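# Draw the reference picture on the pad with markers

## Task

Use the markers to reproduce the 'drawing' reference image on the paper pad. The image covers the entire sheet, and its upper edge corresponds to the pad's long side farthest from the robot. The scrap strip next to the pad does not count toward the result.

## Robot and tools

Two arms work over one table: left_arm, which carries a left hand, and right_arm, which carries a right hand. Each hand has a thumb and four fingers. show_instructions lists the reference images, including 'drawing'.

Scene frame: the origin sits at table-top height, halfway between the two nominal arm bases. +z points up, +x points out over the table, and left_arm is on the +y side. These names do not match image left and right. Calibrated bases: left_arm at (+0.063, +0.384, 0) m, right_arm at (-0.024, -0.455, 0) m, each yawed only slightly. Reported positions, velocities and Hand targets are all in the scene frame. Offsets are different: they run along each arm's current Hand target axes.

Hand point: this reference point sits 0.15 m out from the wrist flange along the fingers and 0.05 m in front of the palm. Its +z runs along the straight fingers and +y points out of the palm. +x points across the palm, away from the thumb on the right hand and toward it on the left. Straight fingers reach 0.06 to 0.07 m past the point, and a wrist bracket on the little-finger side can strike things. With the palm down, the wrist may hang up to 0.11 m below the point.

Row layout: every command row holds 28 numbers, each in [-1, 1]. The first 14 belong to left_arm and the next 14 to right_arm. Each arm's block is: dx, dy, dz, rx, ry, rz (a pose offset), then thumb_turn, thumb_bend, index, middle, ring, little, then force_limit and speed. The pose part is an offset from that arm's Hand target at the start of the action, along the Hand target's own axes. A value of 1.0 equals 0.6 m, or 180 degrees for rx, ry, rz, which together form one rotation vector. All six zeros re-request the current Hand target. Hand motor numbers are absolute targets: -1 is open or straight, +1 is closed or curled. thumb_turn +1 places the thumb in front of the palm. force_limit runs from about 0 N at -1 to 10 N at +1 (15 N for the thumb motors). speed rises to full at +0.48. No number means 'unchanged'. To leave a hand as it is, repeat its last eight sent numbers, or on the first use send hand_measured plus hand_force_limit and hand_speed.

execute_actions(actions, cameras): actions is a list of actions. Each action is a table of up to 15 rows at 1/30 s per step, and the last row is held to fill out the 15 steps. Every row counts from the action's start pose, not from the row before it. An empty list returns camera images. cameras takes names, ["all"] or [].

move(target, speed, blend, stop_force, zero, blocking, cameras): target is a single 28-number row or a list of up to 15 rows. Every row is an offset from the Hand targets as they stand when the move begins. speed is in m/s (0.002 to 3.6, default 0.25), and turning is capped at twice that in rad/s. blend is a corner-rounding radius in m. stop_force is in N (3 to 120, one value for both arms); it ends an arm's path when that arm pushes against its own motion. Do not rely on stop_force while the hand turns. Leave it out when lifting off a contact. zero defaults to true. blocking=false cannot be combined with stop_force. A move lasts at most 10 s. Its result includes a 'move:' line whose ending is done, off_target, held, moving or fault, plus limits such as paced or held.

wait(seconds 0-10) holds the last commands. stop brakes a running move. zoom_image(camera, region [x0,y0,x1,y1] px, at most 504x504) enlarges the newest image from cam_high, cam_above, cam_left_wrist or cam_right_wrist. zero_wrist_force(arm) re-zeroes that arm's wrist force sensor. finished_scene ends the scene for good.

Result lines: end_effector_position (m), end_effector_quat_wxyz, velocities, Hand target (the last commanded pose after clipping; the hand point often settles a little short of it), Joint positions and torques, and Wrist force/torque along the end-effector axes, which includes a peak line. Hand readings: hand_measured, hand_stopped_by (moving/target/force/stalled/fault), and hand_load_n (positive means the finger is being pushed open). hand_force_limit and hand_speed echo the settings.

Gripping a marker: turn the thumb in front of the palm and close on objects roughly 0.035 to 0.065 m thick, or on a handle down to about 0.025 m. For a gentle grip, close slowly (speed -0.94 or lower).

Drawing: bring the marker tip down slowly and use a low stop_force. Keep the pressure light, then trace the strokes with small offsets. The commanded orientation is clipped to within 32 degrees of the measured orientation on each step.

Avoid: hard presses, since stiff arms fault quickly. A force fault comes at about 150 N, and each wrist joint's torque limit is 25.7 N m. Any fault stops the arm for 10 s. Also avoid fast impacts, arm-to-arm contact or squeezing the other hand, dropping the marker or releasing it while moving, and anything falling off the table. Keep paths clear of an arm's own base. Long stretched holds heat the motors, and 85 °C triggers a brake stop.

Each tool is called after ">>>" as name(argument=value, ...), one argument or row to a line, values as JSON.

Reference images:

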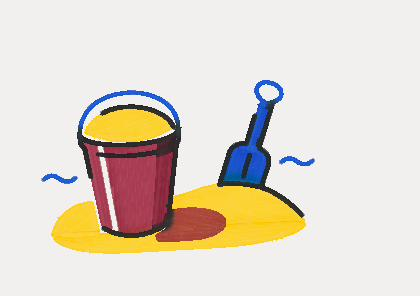

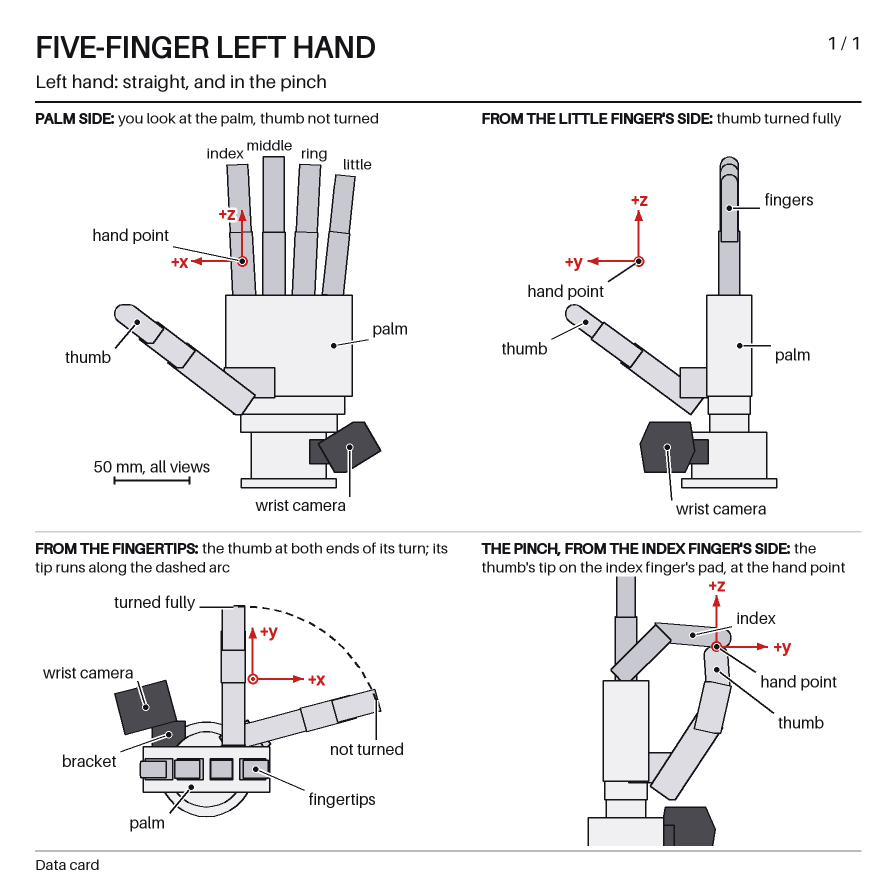

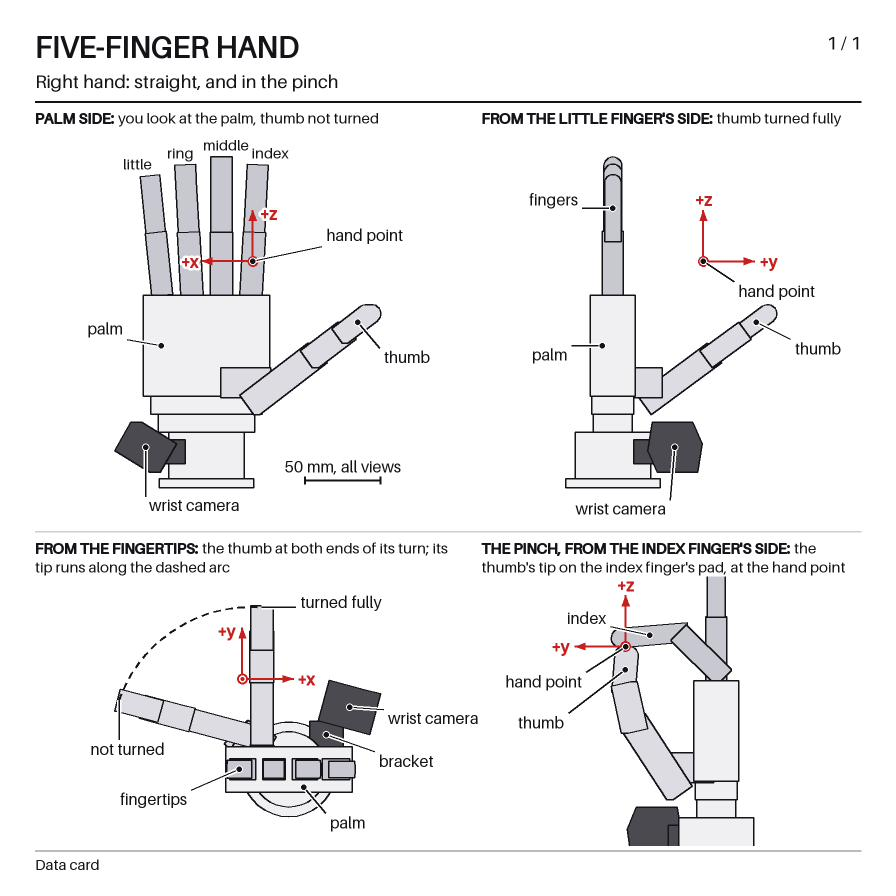

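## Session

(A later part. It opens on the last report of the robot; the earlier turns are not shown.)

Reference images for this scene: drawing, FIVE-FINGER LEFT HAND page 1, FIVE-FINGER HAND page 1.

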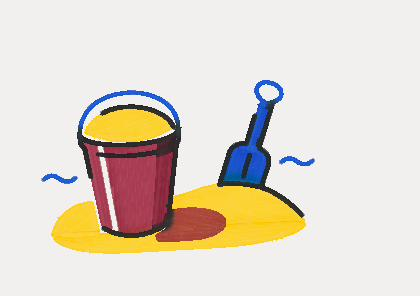

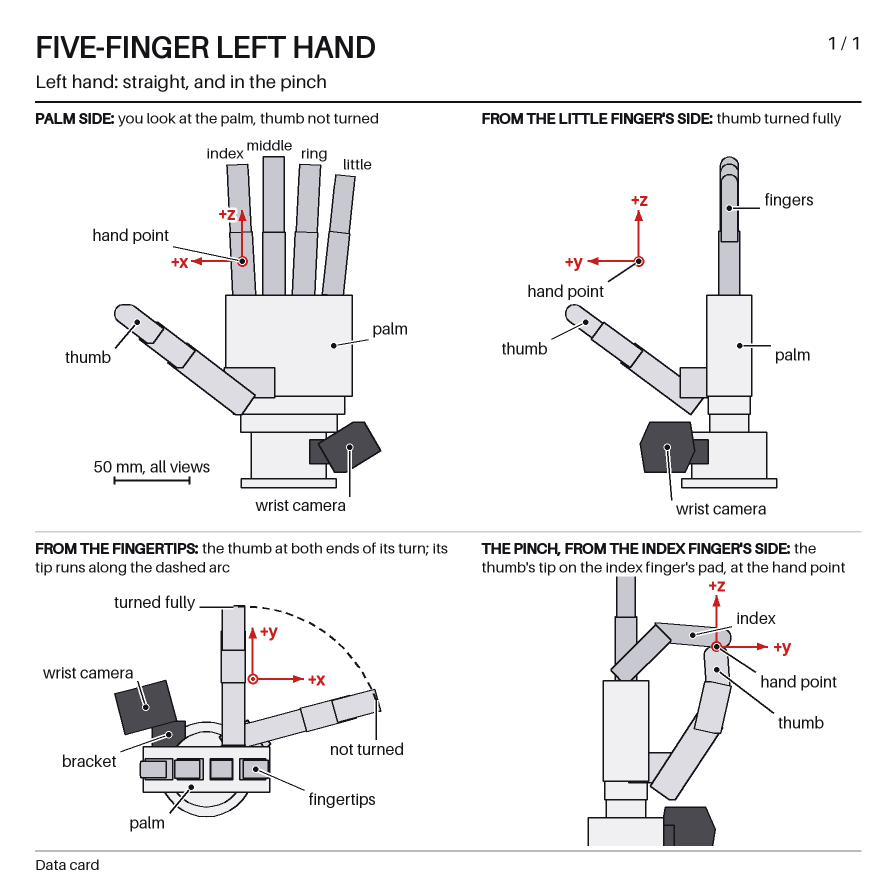

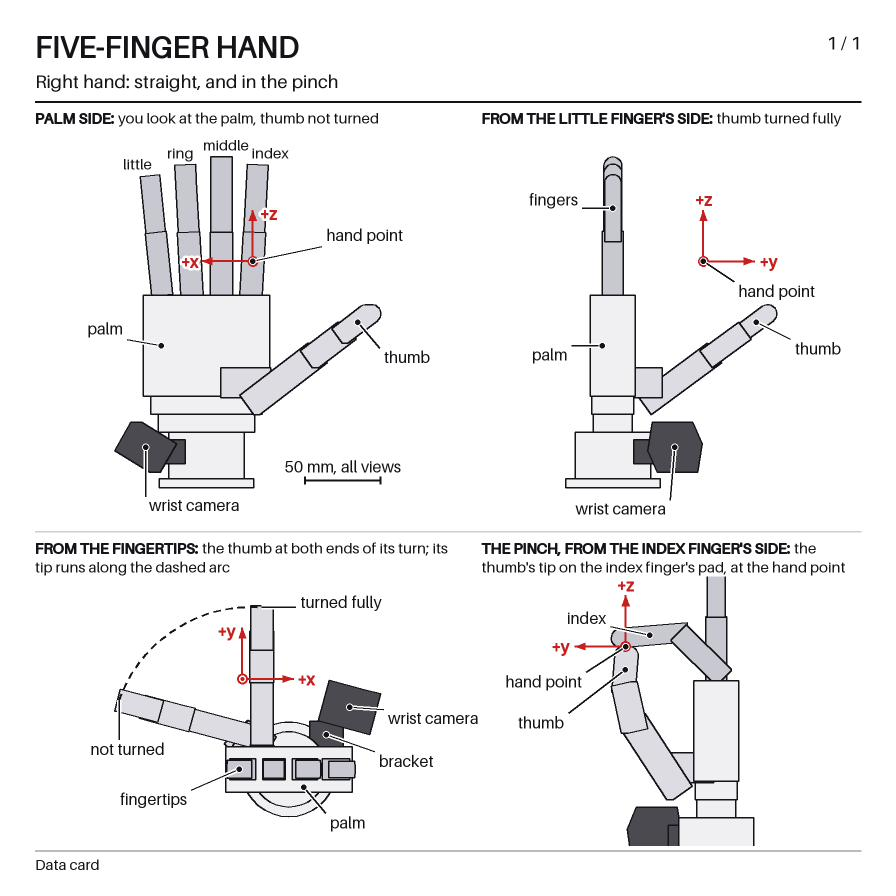

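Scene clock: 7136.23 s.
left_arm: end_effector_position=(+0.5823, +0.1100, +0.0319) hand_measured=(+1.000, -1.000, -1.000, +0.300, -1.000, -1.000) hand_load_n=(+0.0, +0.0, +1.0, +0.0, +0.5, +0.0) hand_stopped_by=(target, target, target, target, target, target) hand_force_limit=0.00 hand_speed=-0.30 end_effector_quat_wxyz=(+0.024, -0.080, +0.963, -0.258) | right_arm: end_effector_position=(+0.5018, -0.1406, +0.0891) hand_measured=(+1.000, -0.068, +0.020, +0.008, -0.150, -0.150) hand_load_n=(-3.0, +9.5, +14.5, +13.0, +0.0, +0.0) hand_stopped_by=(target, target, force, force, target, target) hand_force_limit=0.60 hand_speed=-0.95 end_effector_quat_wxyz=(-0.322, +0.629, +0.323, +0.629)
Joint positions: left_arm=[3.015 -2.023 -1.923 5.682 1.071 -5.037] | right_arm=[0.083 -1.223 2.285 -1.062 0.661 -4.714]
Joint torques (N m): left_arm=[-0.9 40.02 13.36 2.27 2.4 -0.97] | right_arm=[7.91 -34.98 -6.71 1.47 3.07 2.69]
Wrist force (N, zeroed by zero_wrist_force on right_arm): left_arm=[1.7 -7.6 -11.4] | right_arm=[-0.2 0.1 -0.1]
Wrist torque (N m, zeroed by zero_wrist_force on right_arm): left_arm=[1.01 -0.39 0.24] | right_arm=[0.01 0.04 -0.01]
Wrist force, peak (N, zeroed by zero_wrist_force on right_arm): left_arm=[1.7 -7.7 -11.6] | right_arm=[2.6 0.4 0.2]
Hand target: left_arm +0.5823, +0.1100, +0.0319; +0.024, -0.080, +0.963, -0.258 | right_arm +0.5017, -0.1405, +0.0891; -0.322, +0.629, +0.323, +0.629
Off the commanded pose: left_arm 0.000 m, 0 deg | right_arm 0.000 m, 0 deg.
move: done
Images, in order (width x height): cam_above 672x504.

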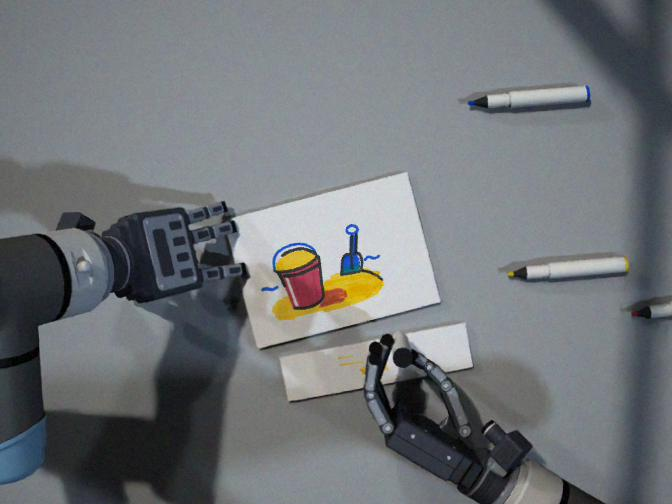

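>>> move(
  target=[
    [0,0,0,0,0,0,1,-1,-1,0.3,-1,-1,0.0,-0.3,0.118,0.02,-0.08,0,0,0,1,-0.06,0.4,0.4,-0.15,-0.15,0.6,-0.95],
    [0,0,0,0,0,0,1,-1,-1,0.3,-1,-1,0.0,-0.3,0.118,0.0709,-0.2762,-0.3203,0.3203,0.4220,1,-0.06,0.4,0.4,-0.15,-0.15,0.6,-0.95],
  ],
  speed=0.3,
  blend=[0.02,0],
)

>>> move(
  target=[0,0,0,0,0,0,1,-1,-1,0.3,-1,-1,0.0,-0.3,0,0.205,0,0,0,0,1,-0.06,0.4,0.4,-0.15,-0.15,0.6,-0.95],
  speed=0.2,
  cameras=["cam_right_wrist","cam_high","cam_above"],
)

Scene clock: 7204.10 s.
left_arm: end_effector_position=(+0.5823, +0.1100, +0.0319) hand_measured=(+1.000, -1.000, -1.000, +0.300, -1.000, -1.000) hand_load_n=(+0.0, +0.0, +0.5, +0.0, +0.5, +0.0) hand_stopped_by=(target, target, target, target, target, target) hand_force_limit=0.00 hand_speed=-0.30 end_effector_quat_wxyz=(+0.024, -0.080, +0.963, -0.258) | right_arm: end_effector_position=(+0.4397, -0.2999, +0.1601) hand_measured=(+1.000, -0.068, +0.020, +0.008, -0.150, -0.150) hand_load_n=(-3.0, +9.5, +14.5, +13.5, +0.0, +0.0) hand_stopped_by=(target, target, force, force, target, target) hand_force_limit=0.60 hand_speed=-0.95 end_effector_quat_wxyz=(+0.406, -0.405, +0.579, -0.580)
Joint positions: left_arm=[3.015 -2.023 -1.923 5.682 1.071 -5.037] | right_arm=[0.362 -1.604 2.355 -0.754 2.238 -3.144]
Joint torques (N m): left_arm=[-0.52 40.58 12.9 2.02 2.21 -0.82] | right_arm=[-8.32 -6.87 -9.99 -0.16 -0.47 1.79]
Wrist force (N, zeroed by zero_wrist_force on right_arm): left_arm=[1.9 -7.2 -11.5] | right_arm=[-1.3 0.4 -1.3]
Wrist torque (N m, zeroed by zero_wrist_force on right_arm): left_arm=[1.08 -0.41 0.24] | right_arm=[0.08 0.27 -0.16]
Wrist force, peak (N, zeroed by zero_wrist_force on right_arm): left_arm=[1.8 -7.9 -11.6] | right_arm=[2.1 0.1 -0.8]
Hand target: left_arm +0.5823, +0.1100, +0.0319; +0.024, -0.080, +0.963, -0.258 | right_arm +0.4396, -0.2999, +0.1600; +0.406, -0.405, +0.579, -0.580
Off the commanded pose: left_arm 0.000 m, 0 deg | right_arm 0.000 m, 0 deg.
move: done

Scene clock: 7205.23 s.
left_arm: end_effector_position=(+0.5823, +0.1100, +0.0319) hand_measured=(+1.000, -1.000, -1.000, +0.300, -1.000, -1.000) hand_load_n=(+0.0, +0.0, +1.0, +0.0, +0.5, +0.0) hand_stopped_by=(target, target, target, target, target, target) hand_force_limit=0.00 hand_speed=-0.30 end_effector_quat_wxyz=(+0.024, -0.080, +0.963, -0.258) | right_arm: end_effector_position=(+0.4397, -0.3001, +0.0370) hand_measured=(+1.000, -0.068, +0.020, +0.008, -0.150, -0.150) hand_load_n=(-3.0, +9.5, +14.5, +13.5, +0.0, +0.0) hand_stopped_by=(target, target, force, force, target, target) hand_force_limit=0.60 hand_speed=-0.95 end_effector_quat_wxyz=(+0.405, -0.405, +0.579, -0.580)
Joint positions: left_arm=[3.015 -2.023 -1.923 5.682 1.071 -5.037] | right_arm=[0.361 -1.242 2.46 -1.221 2.238 -3.143]
Joint torques (N m): left_arm=[-1.53 40.61 13.1 2.23 2.35 -0.79] | right_arm=[8.65 -15.23 -19.43 -2.99 2.89 0.64]
Wrist force (N, zeroed by zero_wrist_force on right_arm): left_arm=[1.5 -7.6 -11.3] | right_arm=[-1.6 0.4 -1.1]
Wrist torque (N m, zeroed by zero_wrist_force on right_arm): left_arm=[0.99 -0.35 0.24] | right_arm=[0.06 0.31 -0.14]
Wrist force, peak (N, zeroed by zero_wrist_force on right_arm): left_arm=[1.7 -7.6 -11.7] | right_arm=[-1.2 2.5 -1.2]
Hand target: left_arm +0.5823, +0.1100, +0.0319; +0.024, -0.080, +0.963, -0.258 | right_arm +0.4398, -0.3000, +0.0370; +0.406, -0.405, +0.579, -0.580
Off the commanded pose: left_arm 0.000 m, 0 deg | right_arm 0.000 m, 0 deg.
move: done
camera_calibration:
cam_right_wrist: T_world_to_cam=[[-0.116755, -0.286364, -0.95098, -0.0105822], [-0.214172, 0.942259, -0.257444, 0.381561], [0.969793, 0.173616, -0.171345, -0.254476], [0, 0, 0, 1]] pos_world=[0.327274, -0.318379, 0.0445637]
Images, in order (width x height): cam_high 672x504, cam_above 672x504, cam_right_wrist 616x616.

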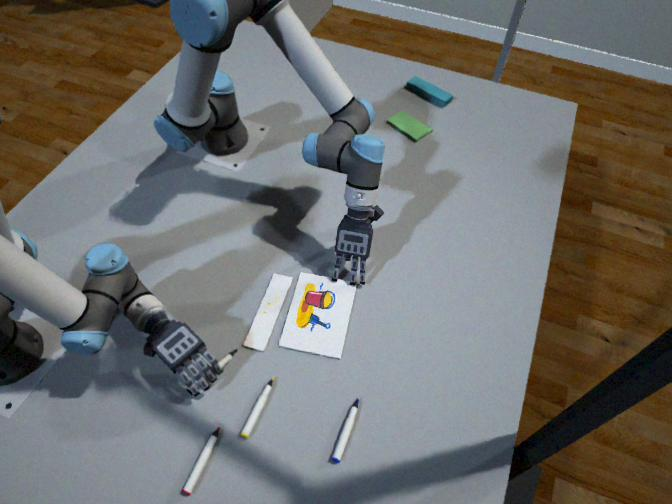

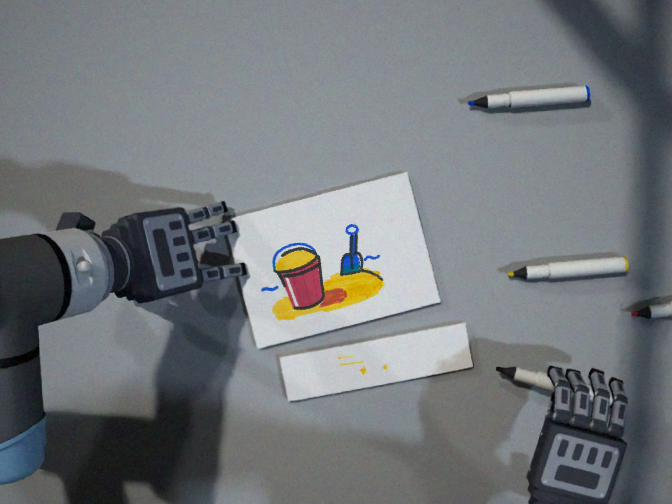

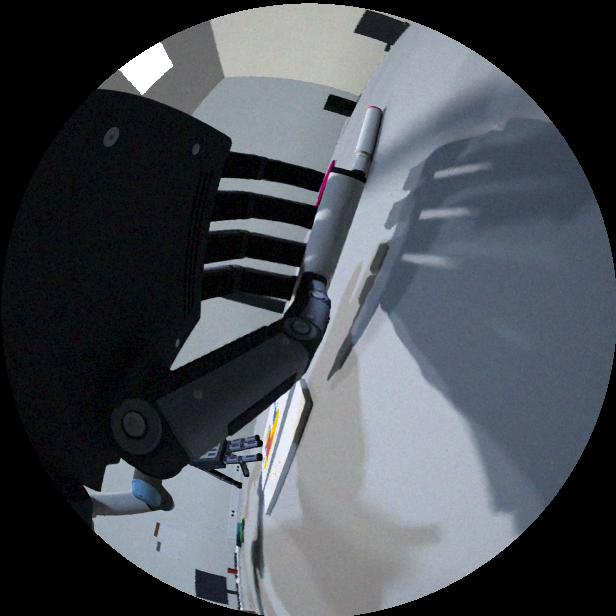

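>>> move(
  target=[0,0,0,0,0,0,1,-1,-1,0.3,-1,-1,0.0,-0.3,0,0.045,0,0,0,0,1,-0.06,0.4,0.4,-0.15,-0.15,0.6,-0.95],
  speed=0.01,
  stop_force=6,
)

>>> move(
  target=[0,0,0,0,0,0,1,-1,-1,0.3,-1,-1,0.0,-0.3,0,0,0,0,0,0,1,-0.12,-0.45,-0.45,-0.45,-0.45,-0.4,-0.85],
)

>>> wait(
  seconds=1,
)

>>> move(
  target=[
    [-0.0002,-0.0167,-0.0289,0,0,0,1,-1,-1,0.3,-1,-1,0.0,-0.3,0,-0.04,0,0,0,0,1,-0.12,-0.45,-0.45,-0.45,-0.45,-0.4,-0.85],
    [-0.0014,-0.1253,-0.2168,0,0,0,1,-1,-1,0.3,-1,-1,0.0,-0.3,0,-0.2,0,0,0,0,1,-0.12,-0.45,-0.45,-0.45,-0.45,-0.4,-0.85],
  ],
  speed=[0.03,0.2],
  blend=[0.005,0],
)

>>> move(
  target=[0.1,-0.1,0.2,0,0,0,1,-1,-1,0.3,-1,-1,0.0,-0.3,0,-0.03,0,0,0,0,1,-0.12,-0.45,-0.45,-0.45,-0.45,-0.4,-0.85],
  speed=0.2,
  cameras=["all"],
)

Scene clock: 7223.43 s.
left_arm: end_effector_position=(+0.5823, +0.1100, +0.0319) hand_measured=(+1.000, -1.000, -1.000, +0.300, -1.000, -1.000) hand_load_n=(+0.0, +0.0, +0.5, +0.0, +0.5, +0.0) hand_stopped_by=(target, target, target, target, target, target) hand_force_limit=0.00 hand_speed=-0.30 end_effector_quat_wxyz=(+0.024, -0.080, +0.963, -0.258) | right_arm: end_effector_position=(+0.4398, -0.3001, +0.0148) hand_measured=(+1.000, -0.068, +0.020, +0.008, -0.150, -0.150) hand_load_n=(-3.5, +7.5, +16.0, +14.0, +0.0, +0.0) hand_stopped_by=(target, target, force, force, target, target) hand_force_limit=0.60 hand_speed=-0.95 end_effector_quat_wxyz=(+0.406, -0.405, +0.579, -0.580)
Joint positions: left_arm=[3.015 -2.023 -1.923 5.682 1.071 -5.037] | right_arm=[0.361 -1.162 2.465 -1.305 2.237 -3.143]
Joint torques (N m): left_arm=[-0.75 40.48 12.78 2.23 2.49 -0.72] | right_arm=[0.58 -31.98 -3.19 1.52 -2.4 2.41]
Wrist force (N, zeroed by zero_wrist_force on right_arm): left_arm=[1.4 -7.5 -11.2] | right_arm=[0.8 -4.0 -0.8]
Wrist torque (N m, zeroed by zero_wrist_force on right_arm): left_arm=[1.01 -0.33 0.23] | right_arm=[0.13 0.29 -0.05]
Wrist force, peak (N, zeroed by zero_wrist_force on right_arm): left_arm=[1.8 -7.9 -11.5] | right_arm=[3.4 -8.1 0.2]
Hand target: left_arm +0.5823, +0.1100, +0.0319; +0.024, -0.080, +0.963, -0.258 | right_arm +0.4398, -0.3001, +0.0148; +0.406, -0.405, +0.579, -0.580 (not the last commanded pose)
Off the commanded pose: left_arm 0.000 m, 0 deg | right_arm 0.005 m, 0 deg.
move: contact (right_arm)

Scene clock: 7224.83 s.
left_arm: end_effector_position=(+0.5823, +0.1100, +0.0319) hand_measured=(+1.000, -1.000, -1.000, +0.300, -1.000, -1.000) hand_load_n=(+0.0, +0.0, +1.0, +0.0, +0.5, +0.0) hand_stopped_by=(target, target, target, target, target, target) hand_force_limit=0.00 hand_speed=-0.30 end_effector_quat_wxyz=(+0.024, -0.080, +0.963, -0.258) | right_arm: end_effector_position=(+0.4398, -0.3001, +0.0148) hand_measured=(+1.000, -0.120, -0.450, -0.450, -0.450, -0.450) hand_load_n=(+0.0, +0.0, +0.0, +0.0, +0.0, +0.0) hand_stopped_by=(target, target, target, target, target, target) hand_force_limit=-0.40 hand_speed=-0.85 end_effector_quat_wxyz=(+0.406, -0.405, +0.579, -0.580)
Joint positions: left_arm=[3.015 -2.023 -1.923 5.682 1.071 -5.037] | right_arm=[0.361 -1.162 2.465 -1.305 2.237 -3.143]
Joint torques (N m): left_arm=[-0.39 41.37 12.6 1.97 2.48 -0.76] | right_arm=[8.72 -33.03 -9.91 -2.01 -1.83 2.42]
Wrist force (N, zeroed by zero_wrist_force on right_arm): left_arm=[1.6 -7.5 -11.3] | right_arm=[-1.3 0.5 -1.1]
Wrist torque (N m, zeroed by zero_wrist_force on right_arm): left_arm=[1.03 -0.36 0.23] | right_arm=[0.08 0.30 -0.10]
Wrist force, peak (N, zeroed by zero_wrist_force on right_arm): left_arm=[1.7 -7.9 -11.4] | right_arm=[0.5 -4.3 -0.7]
Hand target: left_arm +0.5823, +0.1100, +0.0319; +0.024, -0.080, +0.963, -0.258 | right_arm +0.4398, -0.3001, +0.0148; +0.406, -0.405, +0.579, -0.580
Off the commanded pose: left_arm 0.000 m, 0 deg | right_arm 0.000 m, 0 deg.
move: done

Scene clock: 7225.83 s.
left_arm: end_effector_position=(+0.5823, +0.1100, +0.0319) hand_measured=(+1.000, -1.000, -1.000, +0.300, -1.000, -1.000) hand_load_n=(+0.0, +0.0, +1.0, +0.0, +0.5, +0.0) hand_stopped_by=(target, target, target, target, target, target) hand_force_limit=0.00 hand_speed=-0.30 end_effector_quat_wxyz=(+0.024, -0.080, +0.963, -0.258) | right_arm: end_effector_position=(+0.4398, -0.3001, +0.0148) hand_measured=(+1.000, -0.120, -0.450, -0.450, -0.450, -0.450) hand_load_n=(-0.5, +0.0, -0.5, -0.5, -0.5, +0.0) hand_stopped_by=(target, target, target, target, target, target) hand_force_limit=-0.40 hand_speed=-0.85 end_effector_quat_wxyz=(+0.406, -0.405, +0.579, -0.580)
Joint positions: left_arm=[3.015 -2.023 -1.923 5.682 1.071 -5.037] | right_arm=[0.361 -1.162 2.465 -1.305 2.237 -3.143]
Joint torques (N m): left_arm=[-0.29 40.61 13.43 2.18 2.16 -0.81] | right_arm=[9.15 -33.09 -9.49 -2.58 -1.41 2.4]
Wrist force (N, zeroed by zero_wrist_force on right_arm): left_arm=[1.9 -7.7 -11.3] | right_arm=[-1.4 0.3 -1.2]
Wrist torque (N m, zeroed by zero_wrist_force on right_arm): left_arm=[0.99 -0.40 0.25] | right_arm=[0.06 0.31 -0.11]
Wrist force, peak (N, zeroed by zero_wrist_force on right_arm): left_arm=[1.6 -7.7 -11.6] | right_arm=[-1.2 0.7 -1.5]
Hand target: left_arm +0.5823, +0.1100, +0.0319; +0.024, -0.080, +0.963, -0.258 | right_arm +0.4398, -0.3001, +0.0148; +0.406, -0.405, +0.579, -0.580
Off the commanded pose: left_arm 0.000 m, 0 deg | right_arm 0.000 m, 0 deg.
wait: 1.00 s; at rest by 0.17 s

Scene clock: 7227.77 s.
left_arm: end_effector_position=(+0.5823, +0.1100, +0.1822) hand_measured=(+1.000, -1.000, -1.000, +0.300, -1.000, -1.000) hand_load_n=(+0.0, +0.0, +0.0, +0.0, +0.0, +0.0) hand_stopped_by=(target, target, target, target, target, target) hand_force_limit=0.00 hand_speed=-0.30 end_effector_quat_wxyz=(+0.024, -0.080, +0.963, -0.258) | right_arm: end_effector_position=(+0.4397, -0.2999, +0.1349) hand_measured=(+1.000, -0.120, -0.450, -0.450, -0.450, -0.450) hand_load_n=(+0.0, +0.0, +0.0, +0.0, +0.0, +0.0) hand_stopped_by=(target, target, target, target, target, target) hand_force_limit=-0.40 hand_speed=-0.85 end_effector_quat_wxyz=(+0.406, -0.405, +0.579, -0.580)
Joint positions: left_arm=[3.014 -1.81 -1.759 5.306 1.071 -5.037] | right_arm=[0.362 -1.543 2.386 -0.846 2.238 -3.143]
Joint torques (N m): left_arm=[5.22 28.54 14.14 1.08 -1.76 0.45] | right_arm=[-8.1 -25.01 -7.79 -0.12 -2.67 0.4]
Wrist force (N, zeroed by zero_wrist_force on right_arm): left_arm=[1.6 0.6 -0.4] | right_arm=[-1.3 0.2 -1.1]
Wrist torque (N m, zeroed by zero_wrist_force on right_arm): left_arm=[0.22 -0.30 0.11] | right_arm=[0.07 0.31 -0.23]
Wrist force, peak (N, zeroed by zero_wrist_force on right_arm): left_arm=[1.7 -7.8 -11.3] | right_arm=[-1.2 1.5 -1.1]
Hand target: left_arm +0.5823, +0.1100, +0.1822; +0.024, -0.080, +0.963, -0.258 | right_arm +0.4397, -0.2999, +0.1348; +0.406, -0.405, +0.579, -0.580
Off the commanded pose: left_arm 0.000 m, 0 deg | right_arm 0.000 m, 0 deg.
move: done

Scene clock: 7228.97 s.
left_arm: end_effector_position=(+0.5422, -0.0103, +0.1080) hand_measured=(+1.000, -1.000, -1.000, +0.300, -1.000, -1.000) hand_load_n=(+0.0, +0.0, +0.0, +0.0, +0.0, -0.5) hand_stopped_by=(target, target, target, target, target, target) hand_force_limit=0.00 hand_speed=-0.30 end_effector_quat_wxyz=(+0.024, -0.080, +0.963, -0.258) | right_arm: end_effector_position=(+0.4397, -0.2999, +0.1529) hand_measured=(+1.000, -0.120, -0.450, -0.450, -0.450, -0.450) hand_load_n=(+0.0, +0.0, +0.0, +0.0, +0.0, +0.0) hand_stopped_by=(target, target, target, target, target, target) hand_force_limit=-0.40 hand_speed=-0.85 end_effector_quat_wxyz=(+0.406, -0.405, +0.579, -0.580)
Joint positions: left_arm=[2.791 -1.956 -1.808 5.614 1.121 -5.283] | right_arm=[0.362 -1.587 2.364 -0.779 2.238 -3.143]
Joint torques (N m): left_arm=[3.39 42.4 24.44 3.52 -2.01 -0.49] | right_arm=[8.37 -7.37 -11.24 -3.77 2.27 -0.69]
Wrist force (N, zeroed by zero_wrist_force on right_arm): left_arm=[1.5 1.0 -0.2] | right_arm=[-1.2 0.1 -1.0]
Wrist torque (N m, zeroed by zero_wrist_force on right_arm): left_arm=[0.26 -0.29 0.02] | right_arm=[0.04 0.27 -0.27]
Wrist force, peak (N, zeroed by zero_wrist_force on right_arm): left_arm=[0.6 1.2 -1.9] | right_arm=[-1.8 0.1 -1.1]
Hand target: left_arm +0.5422, -0.0103, +0.1080; +0.024, -0.080, +0.963, -0.258 | right_arm +0.4397, -0.2999, +0.1528; +0.406, -0.405, +0.579, -0.580
Off the commanded pose: left_arm 0.000 m, 0 deg | right_arm 0.000 m, 0 deg.
move: done
camera_calibration:
cam_left_wrist: T_world_to_cam=[[-0.0825766, -0.868173, 0.489343, -0.0226992], [-0.888875, 0.286196, 0.35776, 0.445075], [-0.450646, -0.405422, -0.795331, 0.439558], [0, 0, 0, 1]] pos_world=[0.591827, 0.0311209, 0.201471]
cam_right_wrist: T_world_to_cam=[[-0.116295, -0.286149, -0.951101, 0.0996202], [-0.214123, 0.942304, -0.257321, 0.411166], [0.969859, 0.173727, -0.170857, -0.234623], [0, 0, 0, 1]] pos_world=[0.327176, -0.318177, 0.160464]

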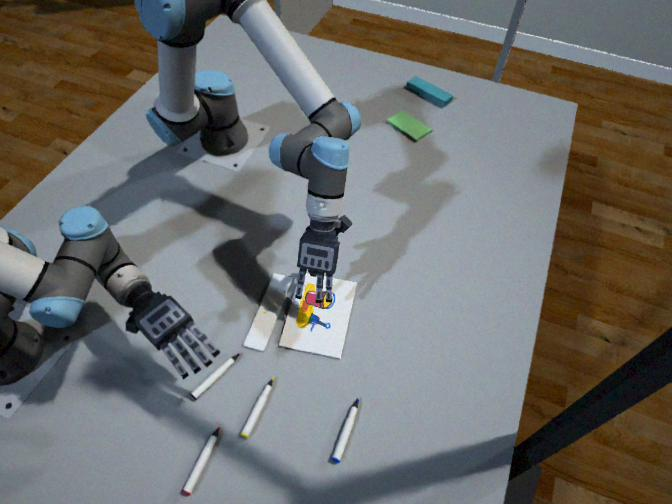

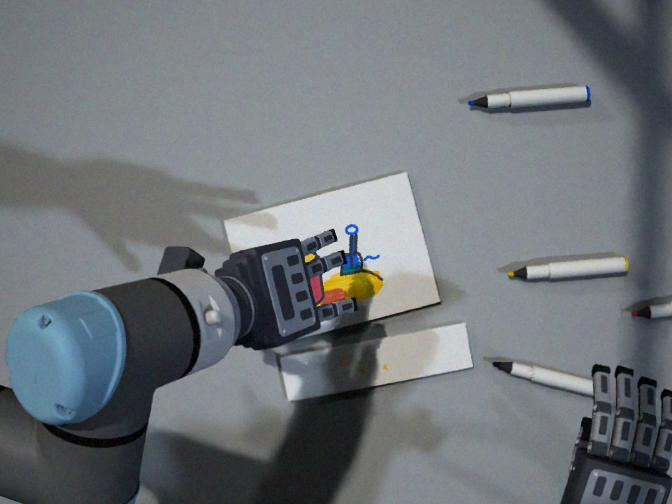

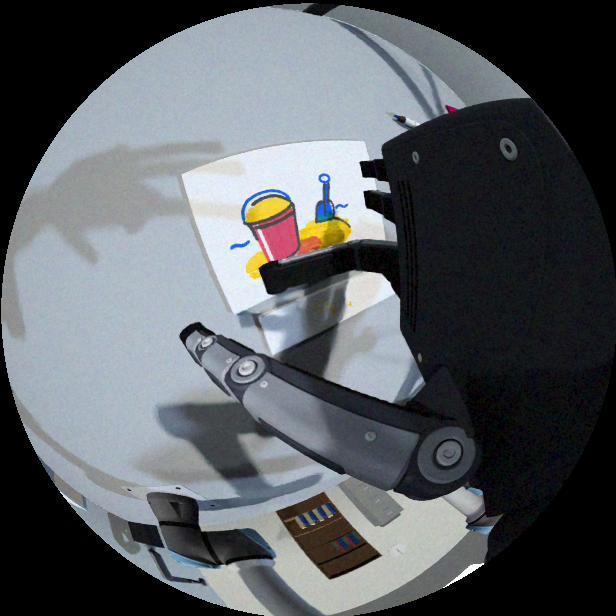

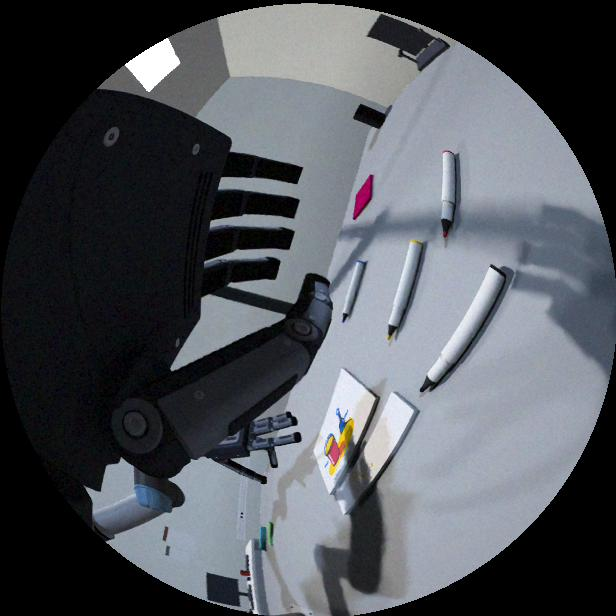

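>>> move(
  target=[-0.083,0.345,-0.391,0,0,0,1,-1,-1,0.3,-1,-1,0.0,-0.3,0,0,0,0,0,0,1,-0.12,-0.45,-0.45,-0.45,-0.45,-0.4,-0.85],
  speed=0.2,
  cameras=["cam_above","cam_high"],
)

>>> zoom_image(
  camera="cam_above",
  region=[215, 165, 450, 355],
)

Scene clock: 7243.43 s.
left_arm: end_effector_position=(+0.5415, +0.2903, +0.2079) hand_measured=(+1.000, -1.000, -1.000, +0.300, -1.000, -1.000) hand_load_n=(+0.0, +0.0, +0.0, +0.0, +0.0, +0.0) hand_stopped_by=(target, target, target, target, target, target) hand_force_limit=0.00 hand_speed=-0.30 end_effector_quat_wxyz=(+0.024, -0.080, +0.963, -0.258) | right_arm: end_effector_position=(+0.4397, -0.2999, +0.1528) hand_measured=(+1.000, -0.120, -0.450, -0.450, -0.450, -0.450) hand_load_n=(+0.0, +0.0, +0.0, +0.0, +0.0, +0.0) hand_stopped_by=(target, target, target, target, target, target) hand_force_limit=-0.40 hand_speed=-0.85 end_effector_quat_wxyz=(+0.406, -0.405, +0.579, -0.580)
Joint positions: left_arm=[3.369 -1.589 -1.888 5.013 1.048 -4.63] | right_arm=[0.362 -1.587 2.365 -0.779 2.238 -3.143]
Joint torques (N m): left_arm=[1.01 11.51 7.8 0.95 -1.95 1.43] | right_arm=[8.56 -7.05 -9.05 -3.62 2.45 2.34]
Wrist force (N, zeroed by zero_wrist_force on right_arm): left_arm=[1.4 0.5 0.0] | right_arm=[-1.2 0.4 -1.4]
Wrist torque (N m, zeroed by zero_wrist_force on right_arm): left_arm=[0.18 -0.25 0.16] | right_arm=[0.10 0.28 -0.26]
Wrist force, peak (N, zeroed by zero_wrist_force on right_arm): left_arm=[1.4 2.0 -1.3] | right_arm=[-1.5 0.4 -1.4]
Hand target: left_arm +0.5415, +0.2904, +0.2078; +0.024, -0.080, +0.963, -0.258 | right_arm +0.4397, -0.2999, +0.1528; +0.406, -0.405, +0.579, -0.580
Off the commanded pose: left_arm 0.000 m, 0 deg | right_arm 0.000 m, 0 deg.
move: done
Images, in order (width x height): cam_high 672x504, cam_above 672x504.

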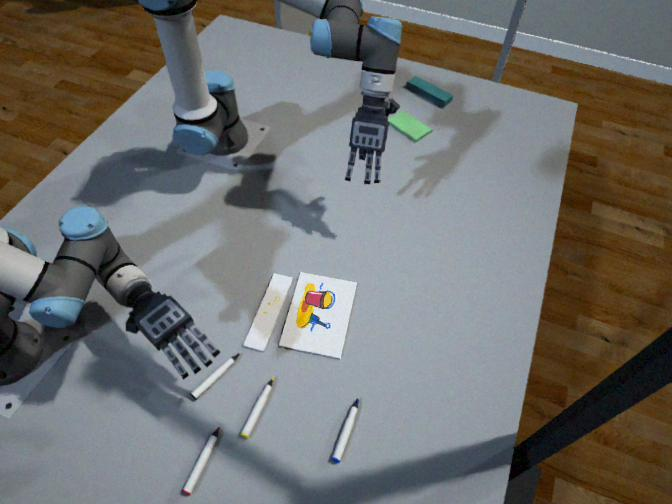

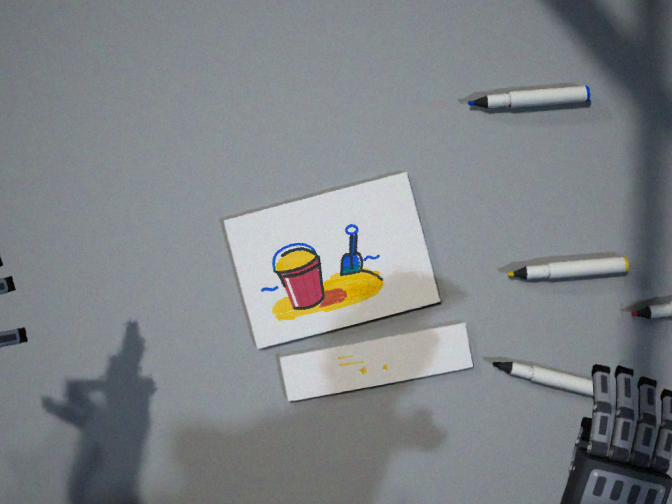

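Scaled by 2.145.

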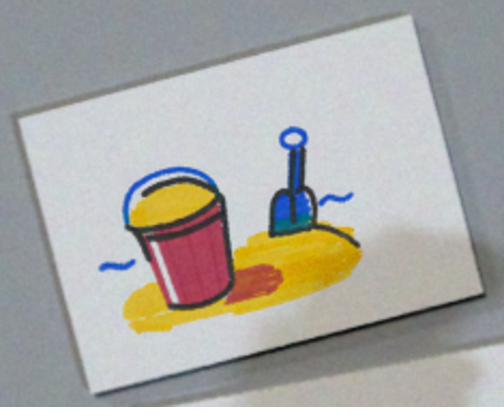

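>>> finished_scene(
)

The scene is finished.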